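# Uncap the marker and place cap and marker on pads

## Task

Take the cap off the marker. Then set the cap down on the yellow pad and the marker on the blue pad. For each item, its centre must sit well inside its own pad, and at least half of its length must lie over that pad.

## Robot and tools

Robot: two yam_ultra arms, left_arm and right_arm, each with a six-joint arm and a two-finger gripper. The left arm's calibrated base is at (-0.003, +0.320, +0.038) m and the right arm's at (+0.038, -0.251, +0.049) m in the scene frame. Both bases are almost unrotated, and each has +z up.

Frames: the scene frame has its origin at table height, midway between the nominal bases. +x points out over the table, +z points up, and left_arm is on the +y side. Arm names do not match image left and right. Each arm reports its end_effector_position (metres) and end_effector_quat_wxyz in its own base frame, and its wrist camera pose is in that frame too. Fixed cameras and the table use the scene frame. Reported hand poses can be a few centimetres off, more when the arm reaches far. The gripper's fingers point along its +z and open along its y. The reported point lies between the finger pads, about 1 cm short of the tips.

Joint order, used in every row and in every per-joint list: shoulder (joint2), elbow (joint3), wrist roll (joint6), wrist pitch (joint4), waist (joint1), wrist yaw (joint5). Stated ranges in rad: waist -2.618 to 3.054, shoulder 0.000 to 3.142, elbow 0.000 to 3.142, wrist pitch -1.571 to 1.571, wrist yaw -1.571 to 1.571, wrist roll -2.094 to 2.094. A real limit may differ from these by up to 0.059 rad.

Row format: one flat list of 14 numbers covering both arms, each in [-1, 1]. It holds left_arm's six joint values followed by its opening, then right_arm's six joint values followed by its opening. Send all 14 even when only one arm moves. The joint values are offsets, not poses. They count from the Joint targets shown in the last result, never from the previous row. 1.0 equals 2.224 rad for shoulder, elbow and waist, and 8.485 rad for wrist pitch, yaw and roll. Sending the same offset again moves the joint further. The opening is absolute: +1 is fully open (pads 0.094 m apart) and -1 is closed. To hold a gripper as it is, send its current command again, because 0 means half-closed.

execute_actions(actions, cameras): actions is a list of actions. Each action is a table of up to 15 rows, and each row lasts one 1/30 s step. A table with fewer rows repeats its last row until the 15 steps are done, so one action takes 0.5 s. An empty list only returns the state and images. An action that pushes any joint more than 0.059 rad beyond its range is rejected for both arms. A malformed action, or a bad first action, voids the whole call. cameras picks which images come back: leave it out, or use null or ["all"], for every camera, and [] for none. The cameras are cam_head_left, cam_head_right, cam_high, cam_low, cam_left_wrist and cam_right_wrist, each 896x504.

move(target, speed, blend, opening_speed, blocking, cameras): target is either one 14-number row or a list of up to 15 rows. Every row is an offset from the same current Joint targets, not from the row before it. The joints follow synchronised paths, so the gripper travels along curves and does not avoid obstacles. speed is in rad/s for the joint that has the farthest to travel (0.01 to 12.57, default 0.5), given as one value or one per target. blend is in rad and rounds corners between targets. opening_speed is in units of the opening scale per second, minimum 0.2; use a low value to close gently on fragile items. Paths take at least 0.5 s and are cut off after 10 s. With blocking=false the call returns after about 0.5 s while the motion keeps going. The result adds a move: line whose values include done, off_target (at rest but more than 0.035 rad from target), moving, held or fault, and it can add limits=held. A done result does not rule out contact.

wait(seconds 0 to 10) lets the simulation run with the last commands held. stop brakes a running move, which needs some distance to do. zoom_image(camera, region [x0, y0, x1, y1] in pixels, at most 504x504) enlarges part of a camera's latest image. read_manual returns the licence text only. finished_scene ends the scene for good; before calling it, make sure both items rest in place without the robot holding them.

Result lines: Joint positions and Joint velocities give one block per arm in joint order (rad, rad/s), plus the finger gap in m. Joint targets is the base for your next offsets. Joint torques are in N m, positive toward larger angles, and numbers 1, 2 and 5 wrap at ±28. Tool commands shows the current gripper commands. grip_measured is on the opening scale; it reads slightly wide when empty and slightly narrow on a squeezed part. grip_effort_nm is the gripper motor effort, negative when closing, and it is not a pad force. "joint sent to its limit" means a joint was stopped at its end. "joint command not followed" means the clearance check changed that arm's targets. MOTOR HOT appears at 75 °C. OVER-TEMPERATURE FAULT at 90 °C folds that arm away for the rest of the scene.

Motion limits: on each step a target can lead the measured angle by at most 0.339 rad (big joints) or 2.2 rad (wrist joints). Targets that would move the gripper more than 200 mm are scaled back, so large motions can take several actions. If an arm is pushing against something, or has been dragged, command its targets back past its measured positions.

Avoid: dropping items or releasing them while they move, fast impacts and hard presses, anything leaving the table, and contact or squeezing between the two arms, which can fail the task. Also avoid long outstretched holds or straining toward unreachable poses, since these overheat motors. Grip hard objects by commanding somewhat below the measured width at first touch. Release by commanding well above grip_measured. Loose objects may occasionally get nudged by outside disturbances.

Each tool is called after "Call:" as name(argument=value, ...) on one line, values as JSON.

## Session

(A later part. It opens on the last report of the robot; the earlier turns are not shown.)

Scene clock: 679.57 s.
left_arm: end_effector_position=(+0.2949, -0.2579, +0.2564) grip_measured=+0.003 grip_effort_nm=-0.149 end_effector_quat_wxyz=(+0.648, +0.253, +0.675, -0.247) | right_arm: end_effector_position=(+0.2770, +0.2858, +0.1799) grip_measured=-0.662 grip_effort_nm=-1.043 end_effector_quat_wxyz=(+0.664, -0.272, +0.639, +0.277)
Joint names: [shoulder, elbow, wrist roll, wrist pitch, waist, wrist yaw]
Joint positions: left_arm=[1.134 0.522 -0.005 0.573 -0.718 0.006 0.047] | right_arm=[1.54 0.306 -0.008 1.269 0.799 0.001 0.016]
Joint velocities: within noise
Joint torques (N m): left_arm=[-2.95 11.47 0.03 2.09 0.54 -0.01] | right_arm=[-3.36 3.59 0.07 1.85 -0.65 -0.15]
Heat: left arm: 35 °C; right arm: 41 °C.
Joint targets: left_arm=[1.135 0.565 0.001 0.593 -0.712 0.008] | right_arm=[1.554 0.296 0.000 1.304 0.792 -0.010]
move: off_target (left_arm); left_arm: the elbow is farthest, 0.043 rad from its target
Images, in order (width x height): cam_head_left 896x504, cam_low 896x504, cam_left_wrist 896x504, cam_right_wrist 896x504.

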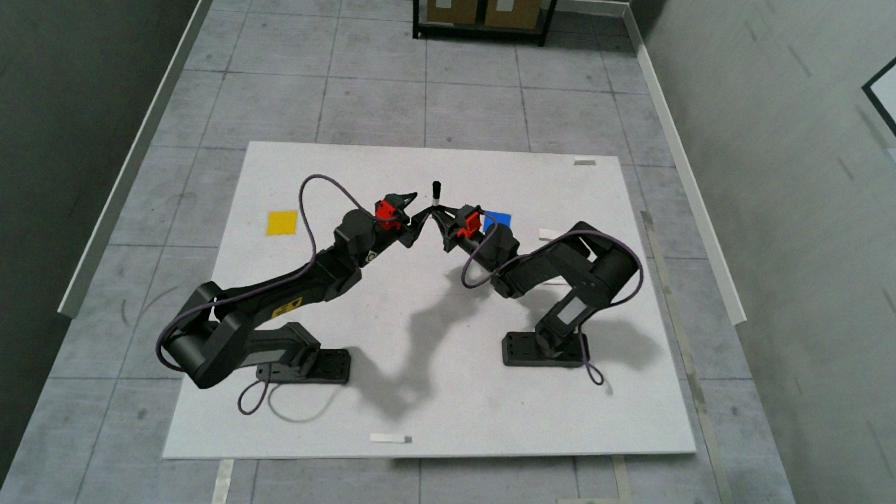

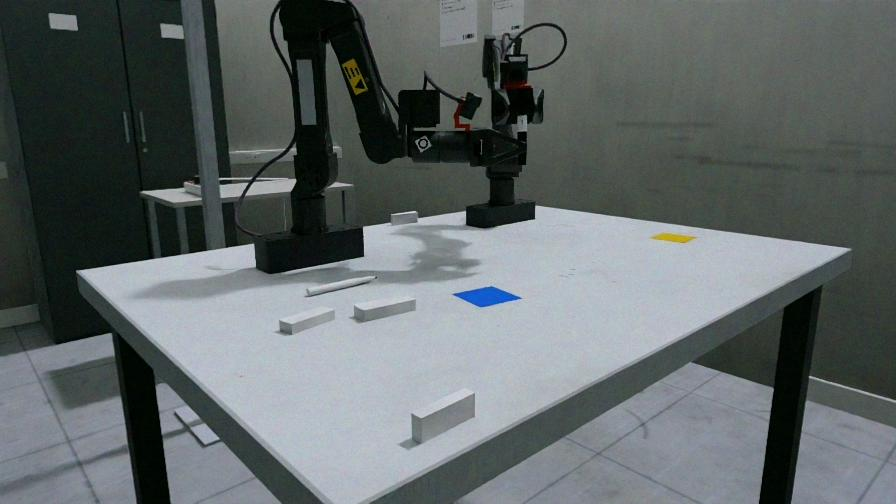

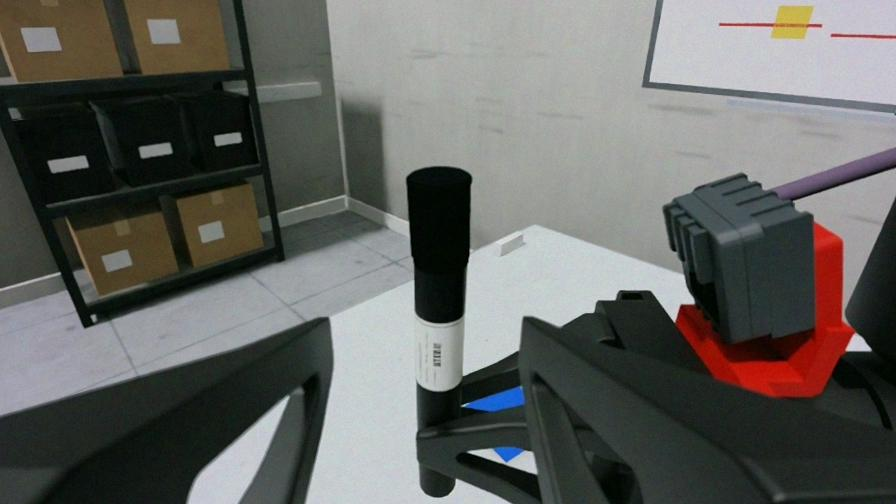

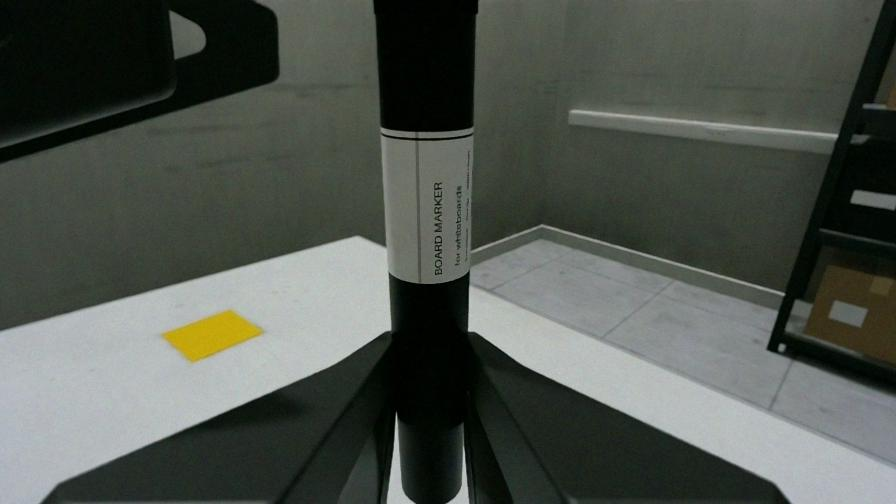

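Call:
move(target=[0.1048, 0.0751, 0, 0.0113, -0.0067, 0, 0.0, 0, 0, 0, 0, 0, 0, -0.85], speed=0.3, cameras=["cam_left_wrist", "cam_right_wrist", "cam_low", "cam_head_left"])

Call:
zoom_image(camera="cam_left_wrist", region=[280, 150, 620, 504])

Scene clock: 756.53 s.
left_arm: end_effector_position=(+0.3336, -0.2919, +0.2706) grip_measured=+0.003 grip_effort_nm=-0.144 end_effector_quat_wxyz=(+0.660, +0.249, +0.663, -0.252) | right_arm: end_effector_position=(+0.2770, +0.2858, +0.1800) grip_measured=-0.662 grip_effort_nm=-1.043 end_effector_quat_wxyz=(+0.664, -0.272, +0.639, +0.277)
Joint names: [shoulder, elbow, wrist roll, wrist pitch, waist, wrist yaw]
Joint positions: left_arm=[1.363 0.691 -0.005 0.67 -0.718 0.007 0.047] | right_arm=[1.54 0.306 -0.008 1.27 0.799 0.001 0.016]
Joint velocities: within noise
Joint torques (N m): left_arm=[-4.53 11.28 0.06 2.09 -0.75 0.01] | right_arm=[-3.43 3.47 0.08 1.84 -0.66 -0.14]
Heat: left arm: 38 °C; right arm: 41 °C.
Joint targets: left_arm=[1.369 0.732 0.001 0.689 -0.727 0.008] | right_arm=[1.554 0.296 0.000 1.304 0.792 -0.010]
move: off_target (left_arm); left_arm: the elbow is farthest, 0.041 rad from its target
Images, in order (width x height): cam_head_left 896x504, cam_low 896x504, cam_left_wrist 896x504, cam_right_wrist 896x504.

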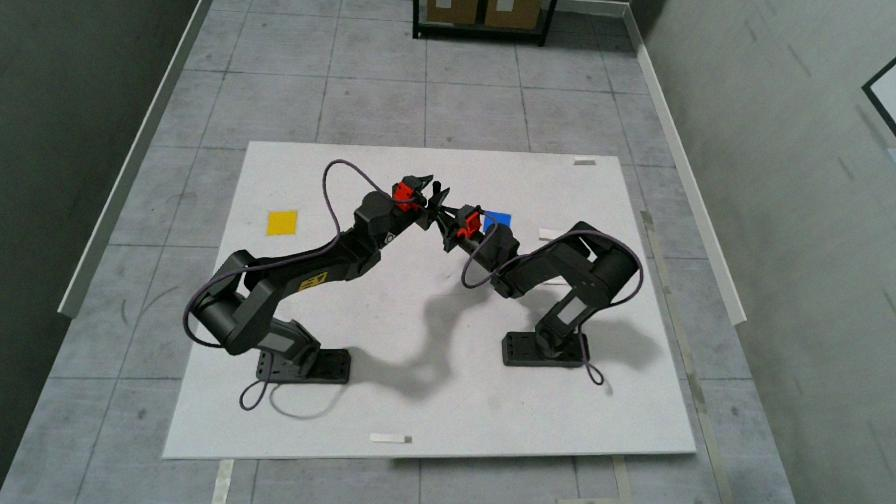

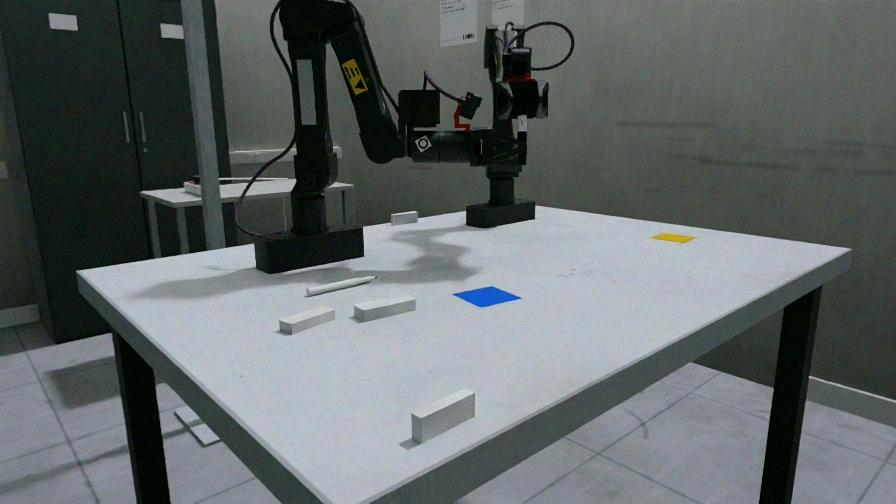

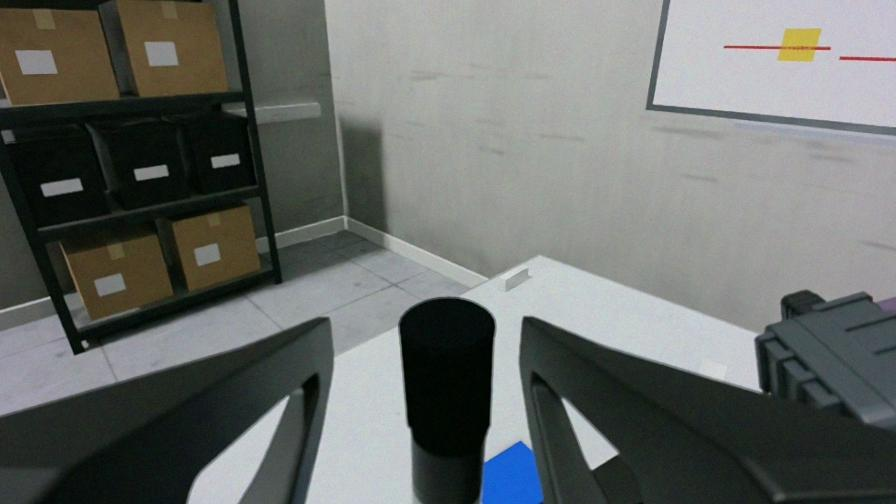

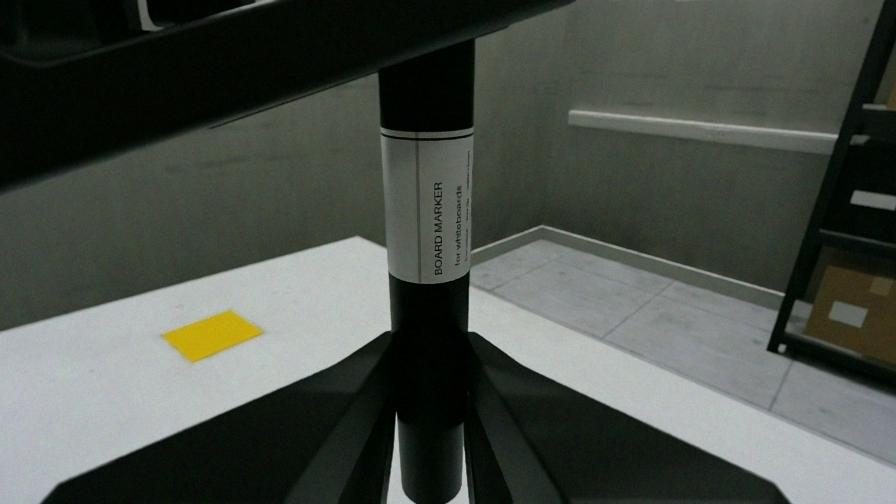

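Scaled by 1.424.

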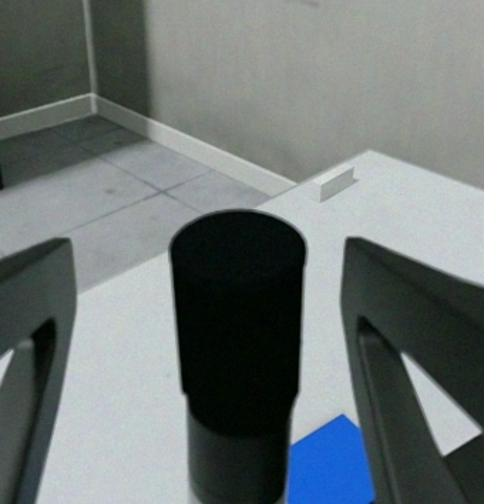

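Call:
move(target=[-0.0202, -0.0324, 0, 0, -0.0040, 0, 0.0, 0, 0, 0, 0, 0, 0, -0.85], speed=0.2, cameras=["cam_left_wrist"])

Call:
zoom_image(camera="cam_left_wrist", region=[280, 150, 620, 504])

Scene clock: 809.67 s.
left_arm: end_effector_position=(+0.3281, -0.2934, +0.2701) grip_measured=+0.003 grip_effort_nm=-0.159 end_effector_quat_wxyz=(+0.659, +0.253, +0.661, -0.256) | right_arm: end_effector_position=(+0.2770, +0.2858, +0.1801) grip_measured=-0.662 grip_effort_nm=-1.038 end_effector_quat_wxyz=(+0.664, -0.272, +0.638, +0.277)
Joint names: [shoulder, elbow, wrist roll, wrist pitch, waist, wrist yaw]
Joint positions: left_arm=[1.351 0.678 -0.005 0.672 -0.729 0.007 0.047] | right_arm=[1.54 0.306 -0.008 1.27 0.799 0.001 0.016]
Joint velocities: within noise
Joint torques (N m): left_arm=[-6.94 5.67 0.07 2.05 -0.59 -0.02] | right_arm=[-3.48 3.51 0.06 1.84 -0.64 -0.12]
Heat: left arm: 38 °C; right arm: 42 °C.
Joint targets: left_arm=[1.324 0.660 0.001 0.689 -0.736 0.008] | right_arm=[1.554 0.296 0.000 1.304 0.792 -0.010]
move: done
Images, in order (width x height): cam_left_wrist 896x504.

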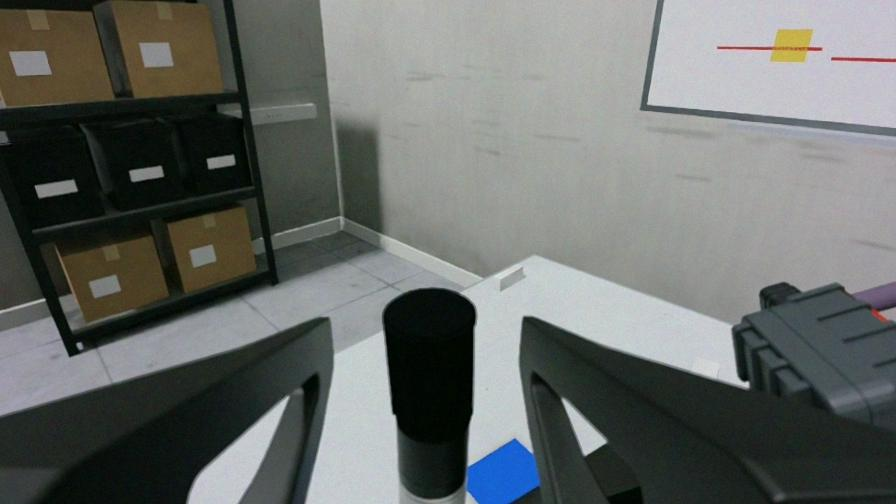

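Scaled by 1.424.

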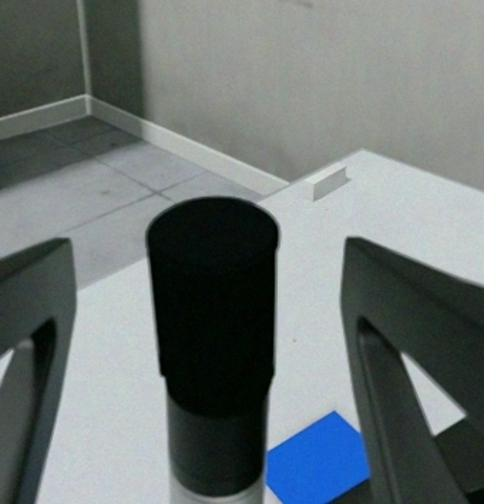

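Call:
move(target=[[0, 0, 0, 0, 0, 0, -0.85, 0, 0, 0, 0, 0, 0, -0.85], [-0.0144, 0.0522, 0, -0.0138, 0, 0, -0.85, 0, 0, 0, 0, 0, 0, -0.85], [-0.0364, 0.1286, 0, -0.0396, 0, 0, -0.85, 0, 0, 0, 0, 0, 0, -0.85]], speed=[0.5, 0.2, 0.35], opening_speed=0.8)

Scene clock: 840.20 s.
left_arm: end_effector_position=(+0.3267, -0.2979, +0.2935) grip_measured=-0.646 grip_effort_nm=-1.033 end_effector_quat_wxyz=(+0.611, +0.280, +0.700, -0.240) | right_arm: end_effector_position=(+0.2768, +0.2840, +0.1998) grip_measured=-0.662 grip_effort_nm=-1.043 end_effector_quat_wxyz=(+0.687, -0.255, +0.614, +0.293)
Joint names: [shoulder, elbow, wrist roll, wrist pitch, waist, wrist yaw]
Joint positions: left_arm=[1.293 0.875 0.009 0.281 -0.734 0.02 0.017] | right_arm=[1.54 0.306 0.01 1.349 0.796 0.001 0.016]
Joint velocities: within noise
Joint torques (N m): left_arm=[-8.77 14.58 -0.08 2.74 -0.18 -0.17] | right_arm=[-3.41 3.48 -0.14 1.08 -0.42 -0.13]
Heat: left arm: 38 °C; right arm: 43 °C.
Joint targets: left_arm=[1.243 0.946 0.001 0.353 -0.736 0.008] | right_arm=[1.553 0.296 0.000 1.304 0.792 -0.010]
move: off_target (left_arm, right_arm); left_arm: the elbow is farthest, 0.072 rad from its target; right_arm: the wrist pitch is farthest, 0.045 rad from its target

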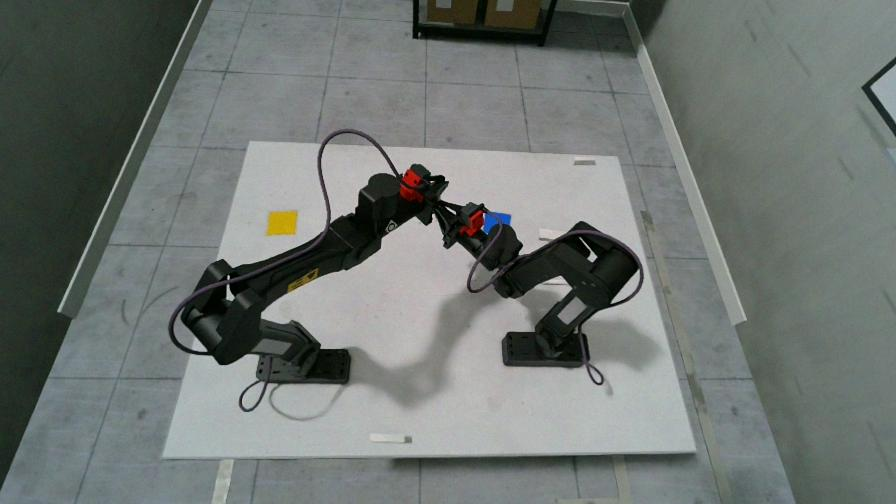

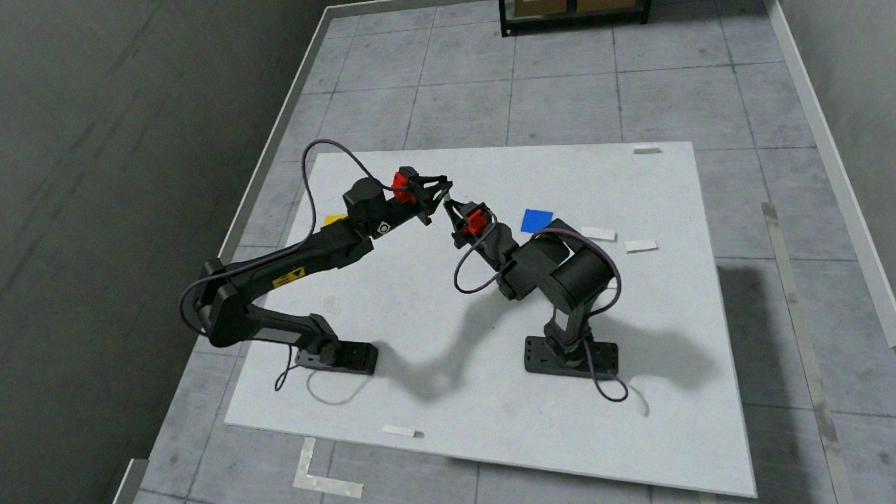

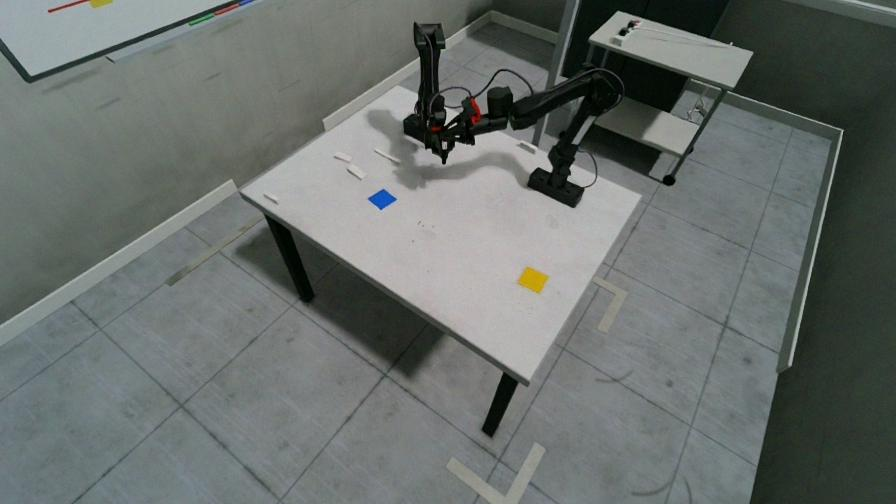

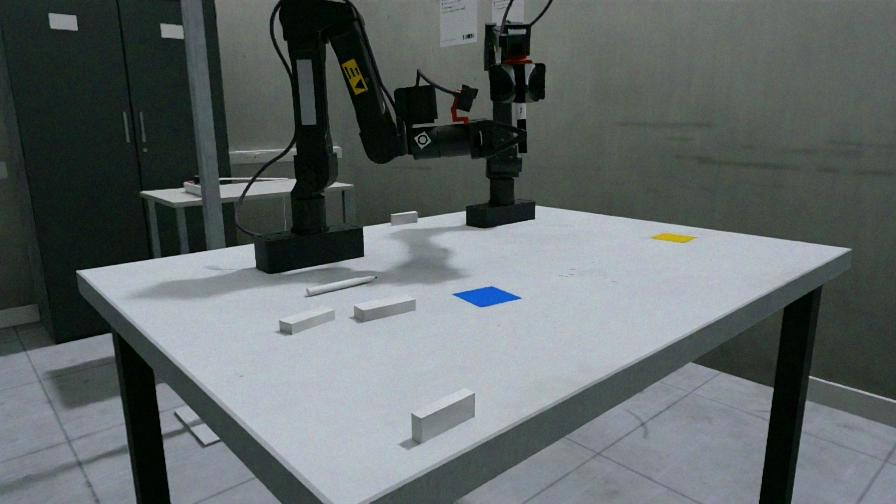

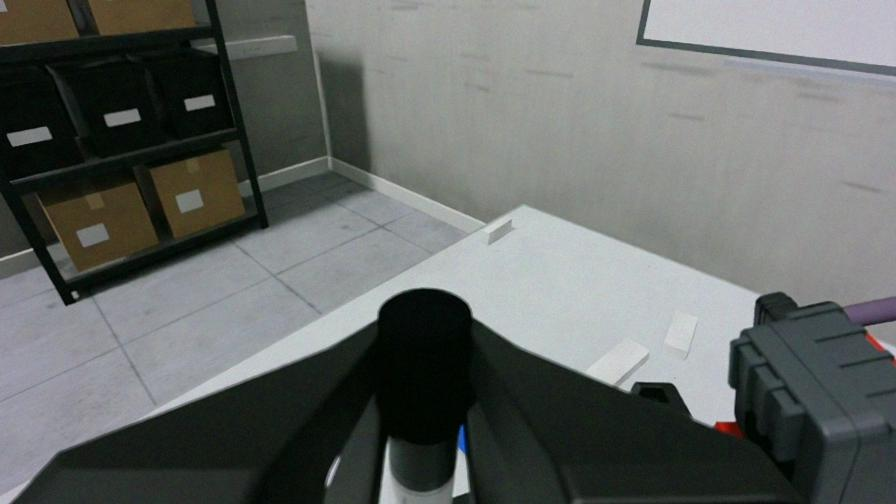

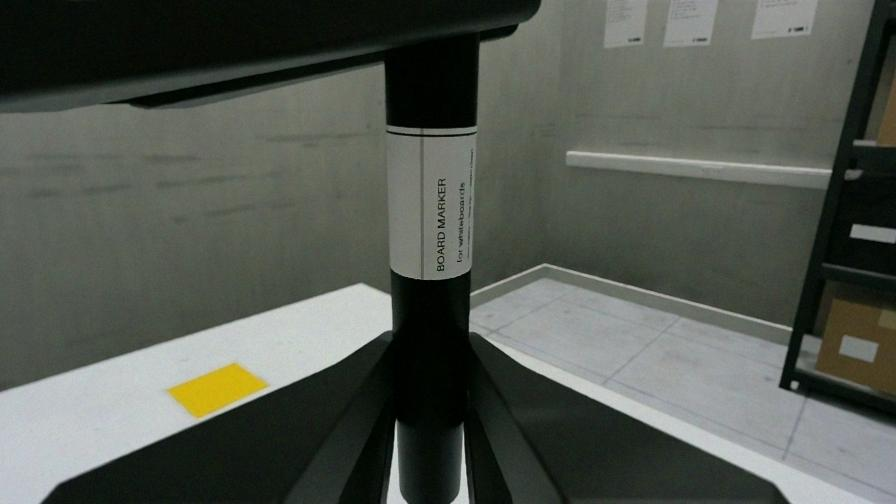

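Call:
move(target=[-0.0031, 0.0515, 0, 0.0291, 0, 0, -0.85, 0.0625, -0.0121, 0, -0.0182, 0, 0, -0.85], speed=0.12, cameras=["cam_left_wrist", "cam_right_wrist", "cam_low"])

Scene clock: 891.90 s.
left_arm: end_effector_position=(+0.3295, -0.2983, +0.3043) grip_measured=-0.646 grip_effort_nm=-1.033 end_effector_quat_wxyz=(+0.620, +0.277, +0.695, -0.237) | right_arm: end_effector_position=(+0.2808, +0.2881, +0.1925) grip_measured=-0.663 grip_effort_nm=-1.043 end_effector_quat_wxyz=(+0.690, -0.252, +0.611, +0.295)
Joint names: [shoulder, elbow, wrist roll, wrist pitch, waist, wrist yaw]
Joint positions: left_arm=[1.296 0.902 0.016 0.276 -0.734 0.011 0.017] | right_arm=[1.624 0.316 0.012 1.433 0.796 0.001 0.016]
Joint velocities: within noise
Joint torques (N m): left_arm=[-9.74 23.41 -0.2 5.69 -0.05 -0.08] | right_arm=[0.39 0.31 -0.16 -1.18 -0.34 -0.1]
Heat: left arm: 45 °C; right arm: 40 °C.
Joint targets: left_arm=[1.236 1.061 0.001 0.600 -0.736 0.008] | right_arm=[1.692 0.270 0.000 1.150 0.792 -0.010]
move: off_target (left_arm, right_arm); left_arm: the wrist pitch is farthest, 0.324 rad from its target; right_arm: the wrist pitch is farthest, 0.284 rad from its target
Images, in order (width x height): cam_low 896x504, cam_left_wrist 896x504, cam_right_wrist 896x504.

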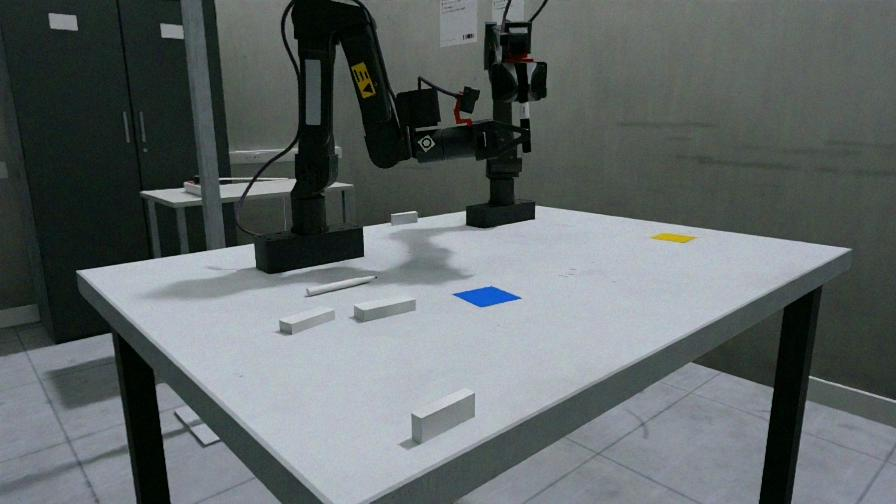

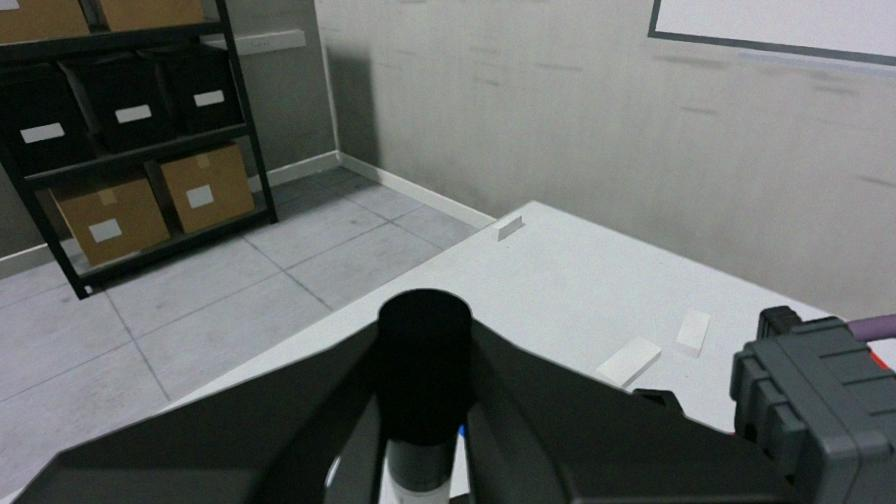

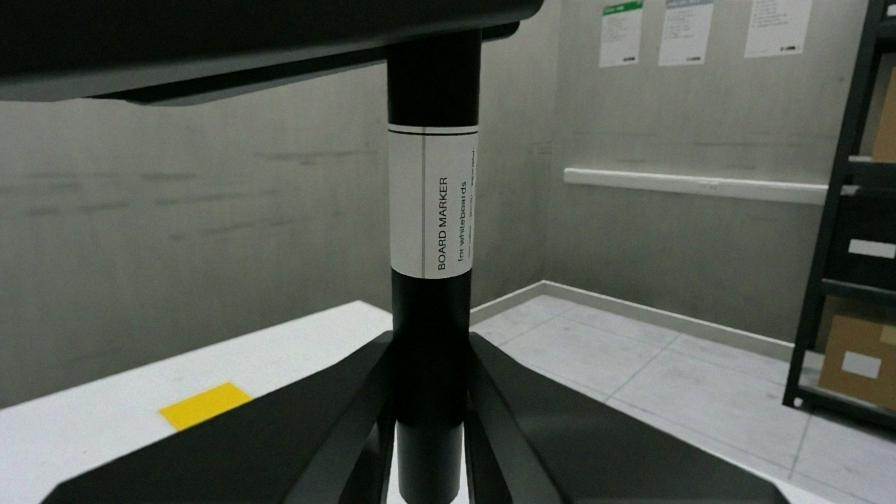

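Call:
move(target=[0, 0.0180, 0, 0.0177, 0, 0, -0.85, 0, 0, 0, -0.0177, 0, 0, -0.85], speed=0.15, cameras=["cam_left_wrist", "cam_right_wrist"])

Scene clock: 946.90 s.
left_arm: end_effector_position=(+0.3339, -0.3005, +0.2985) grip_measured=-0.646 grip_effort_nm=-1.028 end_effector_quat_wxyz=(+0.619, +0.276, +0.698, -0.233) | right_arm: end_effector_position=(+0.2838, +0.2866, +0.1819) grip_measured=-0.663 grip_effort_nm=-1.043 end_effector_quat_wxyz=(+0.678, -0.253, +0.628, +0.287)
Joint names: [shoulder, elbow, wrist roll, wrist pitch, waist, wrist yaw]
Joint positions: left_arm=[1.319 0.902 0.016 0.292 -0.734 0.004 0.017] | right_arm=[1.624 0.316 0.016 1.391 0.791 0.008 0.016]
Joint velocities: within noise
Joint torques (N m): left_arm=[-10.47 23.41 -0.16 6.22 -0.17 0.01] | right_arm=[0.47 0.28 -0.19 -2.2 0.02 -0.19]
Heat: left arm: 68 °C; right arm: 37 °C.
Joint targets: left_arm=[1.252 1.062 0.004 0.661 -0.735 0.007] | right_arm=[1.692 0.270 0.000 0.999 0.792 -0.010]
move: off_target (left_arm, right_arm); left_arm: the wrist pitch is farthest, 0.458 rad from its target; right_arm: the wrist pitch is farthest, 0.391 rad from its target
Images, in order (width x height): cam_left_wrist 896x504, cam_right_wrist 896x504.

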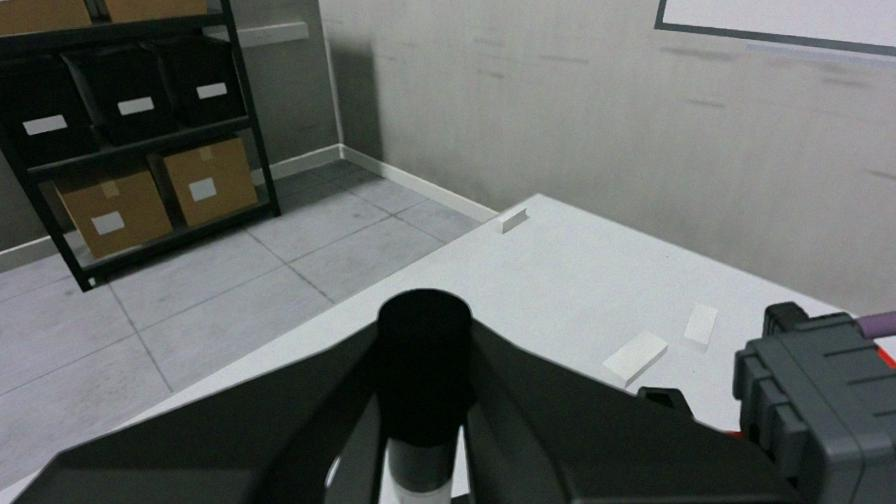

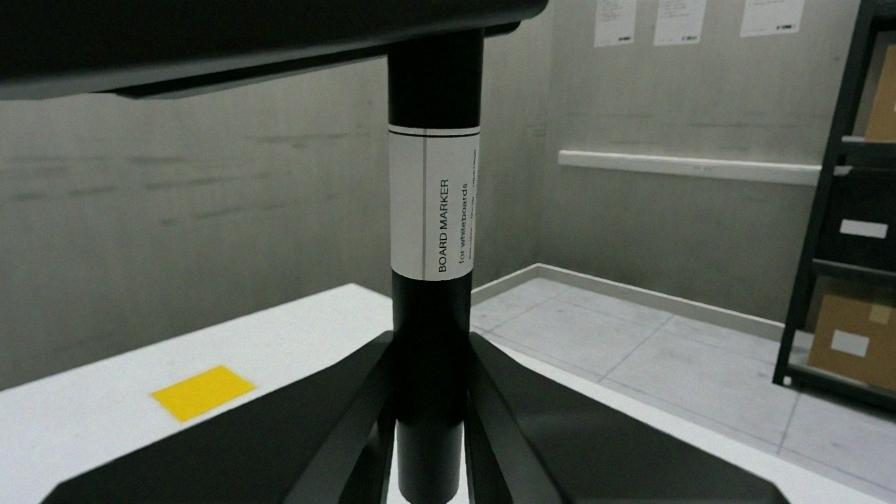

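Call:
move(target=[[0.0256, -0.0665, 0.0007, -0.0414, 0, 0, -0.85, -0.0252, 0.0162, 0.001, 0.0480, 0, 0.001, -0.85], [0.0256, -0.0665, 0.0007, -0.0414, 0, 0, 0.0, -0.0252, 0.0162, 0.001, 0.0480, 0, 0.001, -0.85], [-0.1754, -0.2347, 0, -0.0402, 0, 0, 0.0, -0.0252, 0.0162, 0.001, 0.0480, 0, 0.001, -0.85]], speed=[0.5, 0.5, 0.6], opening_speed=1.5, cameras=["cam_left_wrist", "cam_right_wrist", "cam_low"])

Scene clock: 1020.53 s.
left_arm: end_effector_position=(+0.2405, +0.0006, +0.1171) grip_measured=-0.612 grip_effort_nm=0.002 end_effector_quat_wxyz=(+0.610, -0.010, +0.792, -0.008) | right_arm: end_effector_position=(+0.2625, +0.2681, +0.0479) grip_measured=-0.847 grip_effort_nm=-0.173 end_effector_quat_wxyz=(+0.503, -0.327, +0.771, +0.214)
Joint names: [shoulder, elbow, wrist roll, wrist pitch, waist, wrist yaw]
Joint positions: left_arm=[-0.004 0.009 -0.027 -0.272 -0.003 -0.002 0.018] | right_arm=[1.686 0.271 -0.006 1 0.786 -0.016 0.007]
Joint velocities: within noise
Joint torques (N m): left_arm=[0.29 -0.9 -0.02 -0.11 0.06 -0.03] | right_arm=[-4.37 3.4 0.03 1.51 0.54 0.03]
Heat: left arm: 54 °C; right arm: 40 °C.
Joint targets: left_arm=[-0.004 0.009 -0.027 -0.272 -0.003 -0.002] | right_arm=[1.692 0.270 0.000 1.004 0.792 -0.010]
Tool commands: left_gripper/opening=-0.611378 right_gripper/opening=-0.85
OVER-TEMPERATURE FAULT: ARM FOLDED TO REST. Before this call, the wrist pitch of the left arm reached 90 °C. The left arm's motors are now idle, so it may still sink, and the gripper idles too, so what it holds may stay or slip. The left arm ran none of this call's commands. The stop is over, but the left arm and its gripper will run no more commands in this scene. This fault puts only its own arm into a fault stop.
move: fault (left_arm), off_target (right_arm; braked at the fault stop of left_arm); path passed 0 of 3 targets; target 2's new numbers were not sent; left_arm: the shoulder is farthest, 0.866 rad from its target; right_arm: the wrist pitch is farthest, 0.407 rad from its target
Images, in order (width x height): cam_low 896x504, cam_left_wrist 896x504, cam_right_wrist 896x504.

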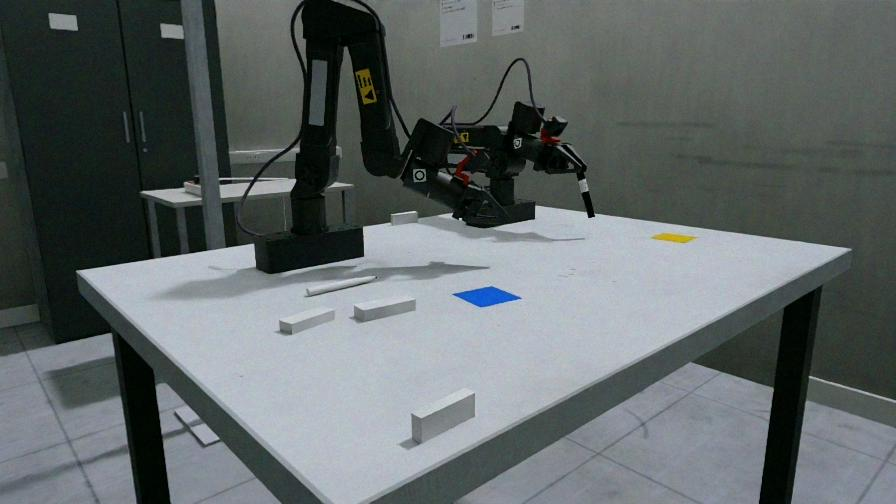

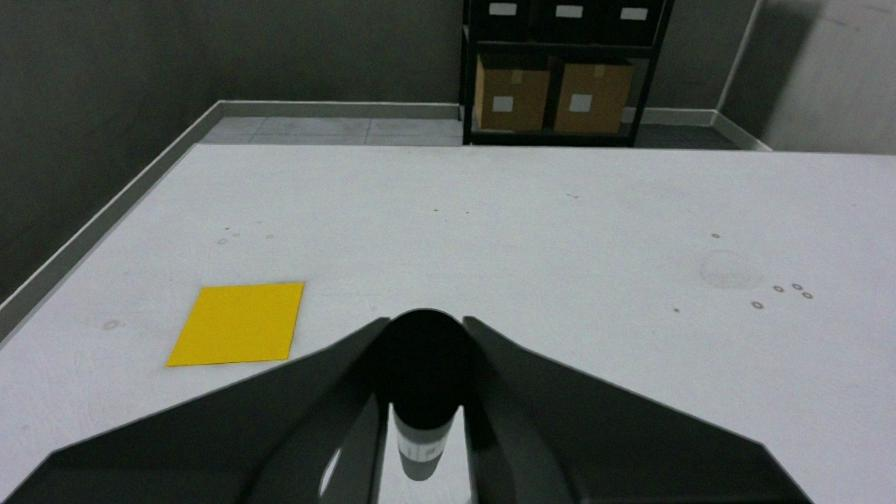

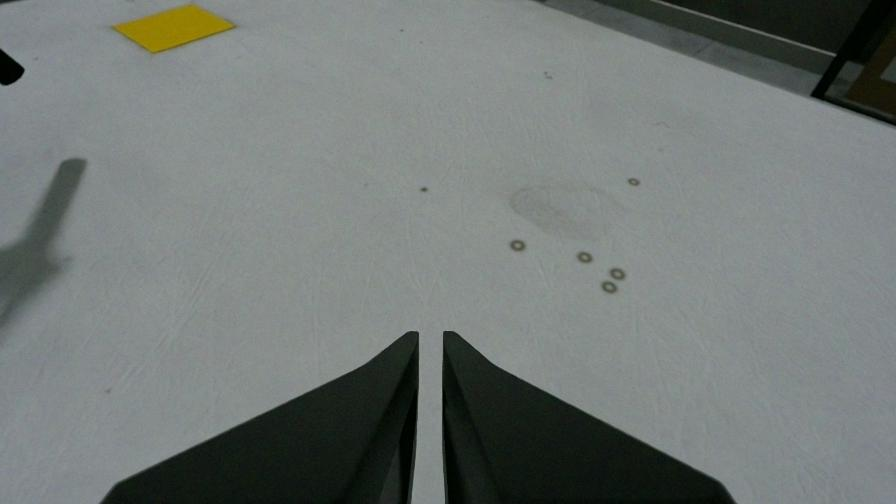

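Call:
wait(seconds=0.5)

Call:
zoom_image(camera="cam_low", region=[420, 80, 660, 260])

Call:
zoom_image(camera="cam_high", region=[430, 100, 630, 260])

Call:
zoom_image(camera="cam_head_left", region=[230, 180, 500, 400])

Scene clock: 1033.93 s.
left_arm: end_effector_position=(+0.2405, +0.0006, +0.1171) grip_measured=-0.612 grip_effort_nm=-0.002 end_effector_quat_wxyz=(+0.610, -0.010, +0.792, -0.008) | right_arm: end_effector_position=(+0.2625, +0.2681, +0.0479) grip_measured=-0.847 grip_effort_nm=-0.173 end_effector_quat_wxyz=(+0.503, -0.327, +0.771, +0.214)
Joint names: [shoulder, elbow, wrist roll, wrist pitch, waist, wrist yaw]
Joint positions: left_arm=[-0.004 0.009 -0.027 -0.272 -0.003 -0.002 0.018] | right_arm=[1.686 0.271 -0.006 1 0.786 -0.016 0.007]
Joint velocities: within noise
Joint torques (N m): left_arm=[0.27 -0.92 0.01 -0.11 0.08 -0.06] | right_arm=[-4.23 3.38 0.04 1.52 0.58 0.05]
Heat: left arm: 52 °C; right arm: 41 °C.
Joint targets: left_arm=[-0.004 0.009 -0.027 -0.272 -0.003 -0.002] | right_arm=[1.692 0.270 0.000 1.004 0.792 -0.010]
Tool commands: left_gripper/opening=-0.611369 right_gripper/opening=-0.85
OVER-TEMPERATURE FAULT: ARM FOLDED TO REST. As an earlier result told, the left arm's stop is over, but it will run no more commands in this scene.
wait: 0.50 s; at rest from the start

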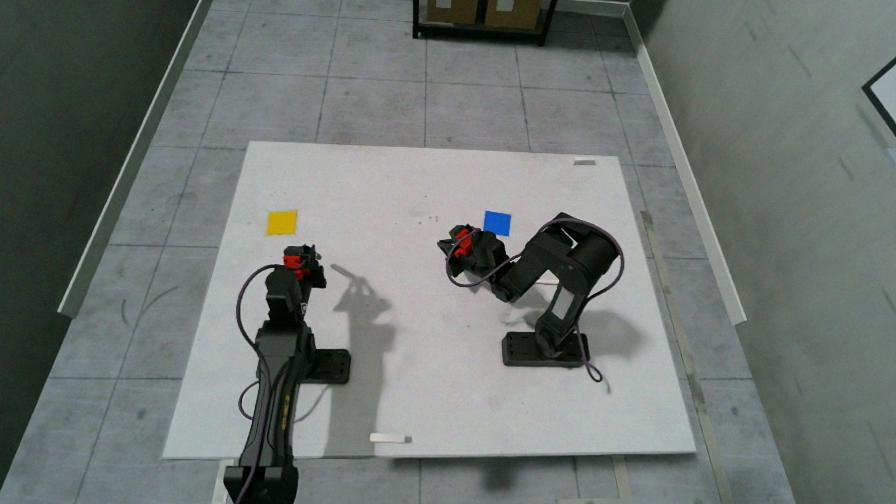

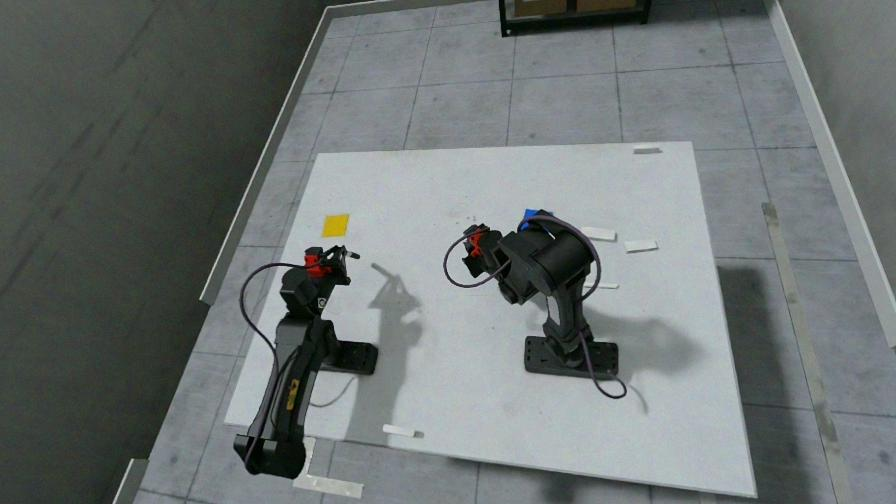

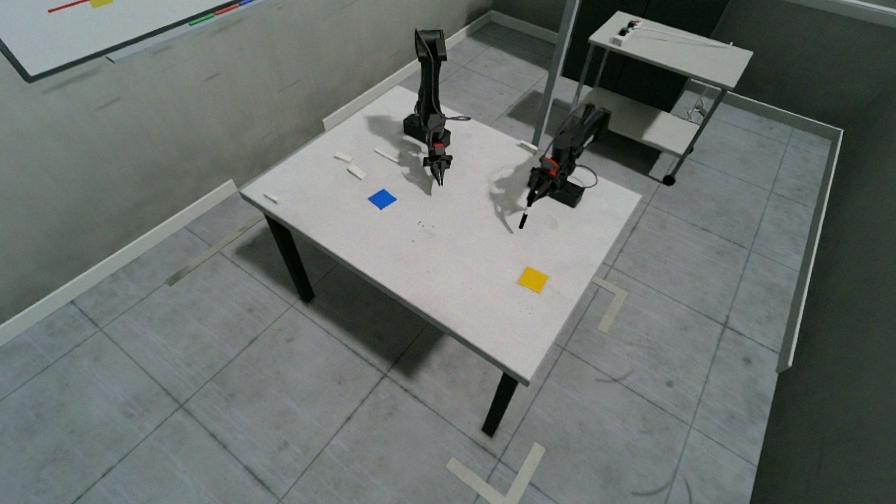

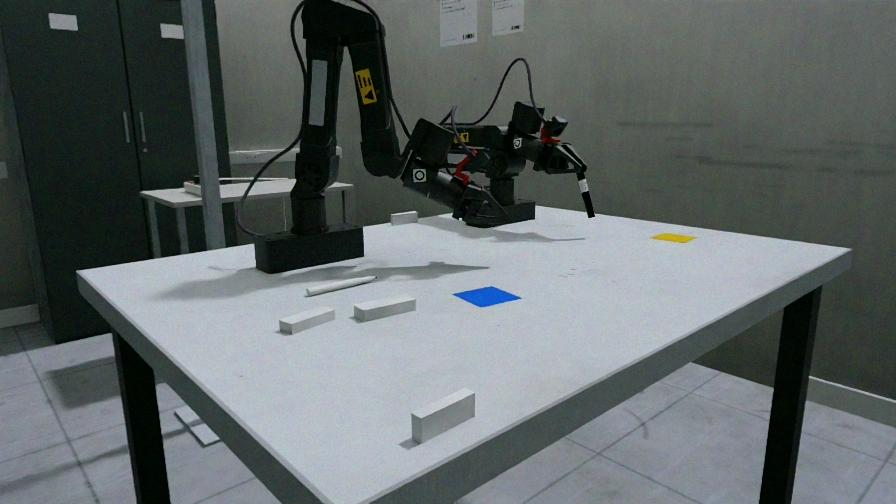

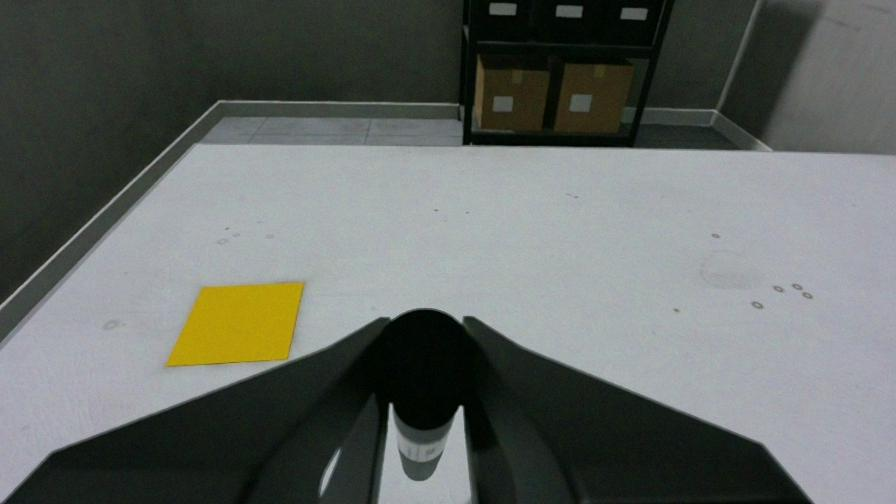

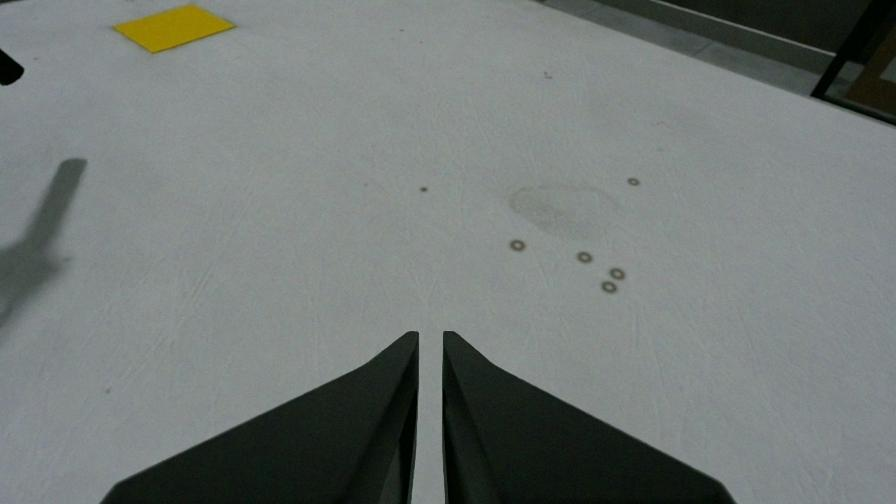

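Scaled by 2.100.

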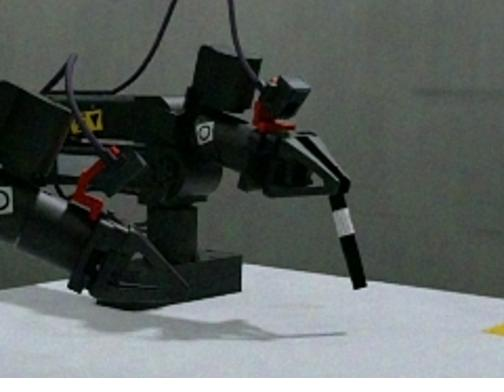

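Scaled by 2.520.

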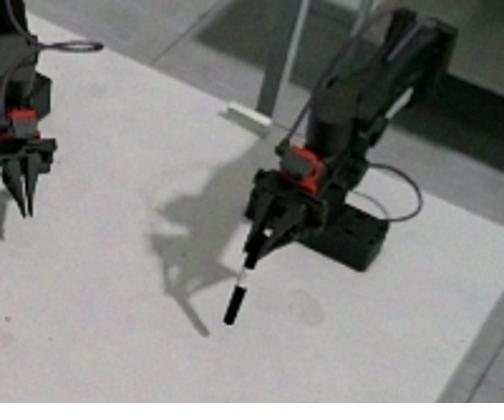

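Scaled by 1.867.

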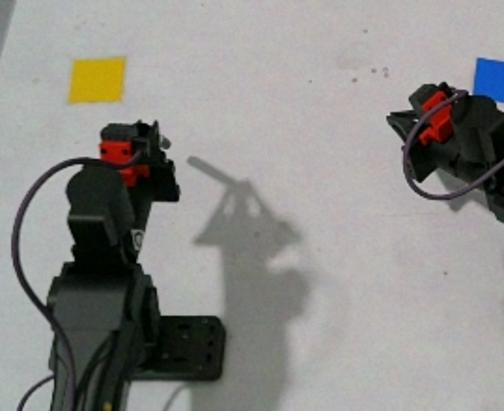

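Call:
zoom_image(camera="cam_left_wrist", region=[320, 280, 540, 504])

Scaled by 2.250.

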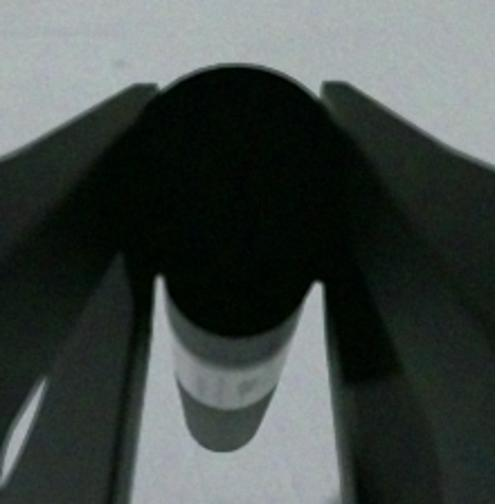

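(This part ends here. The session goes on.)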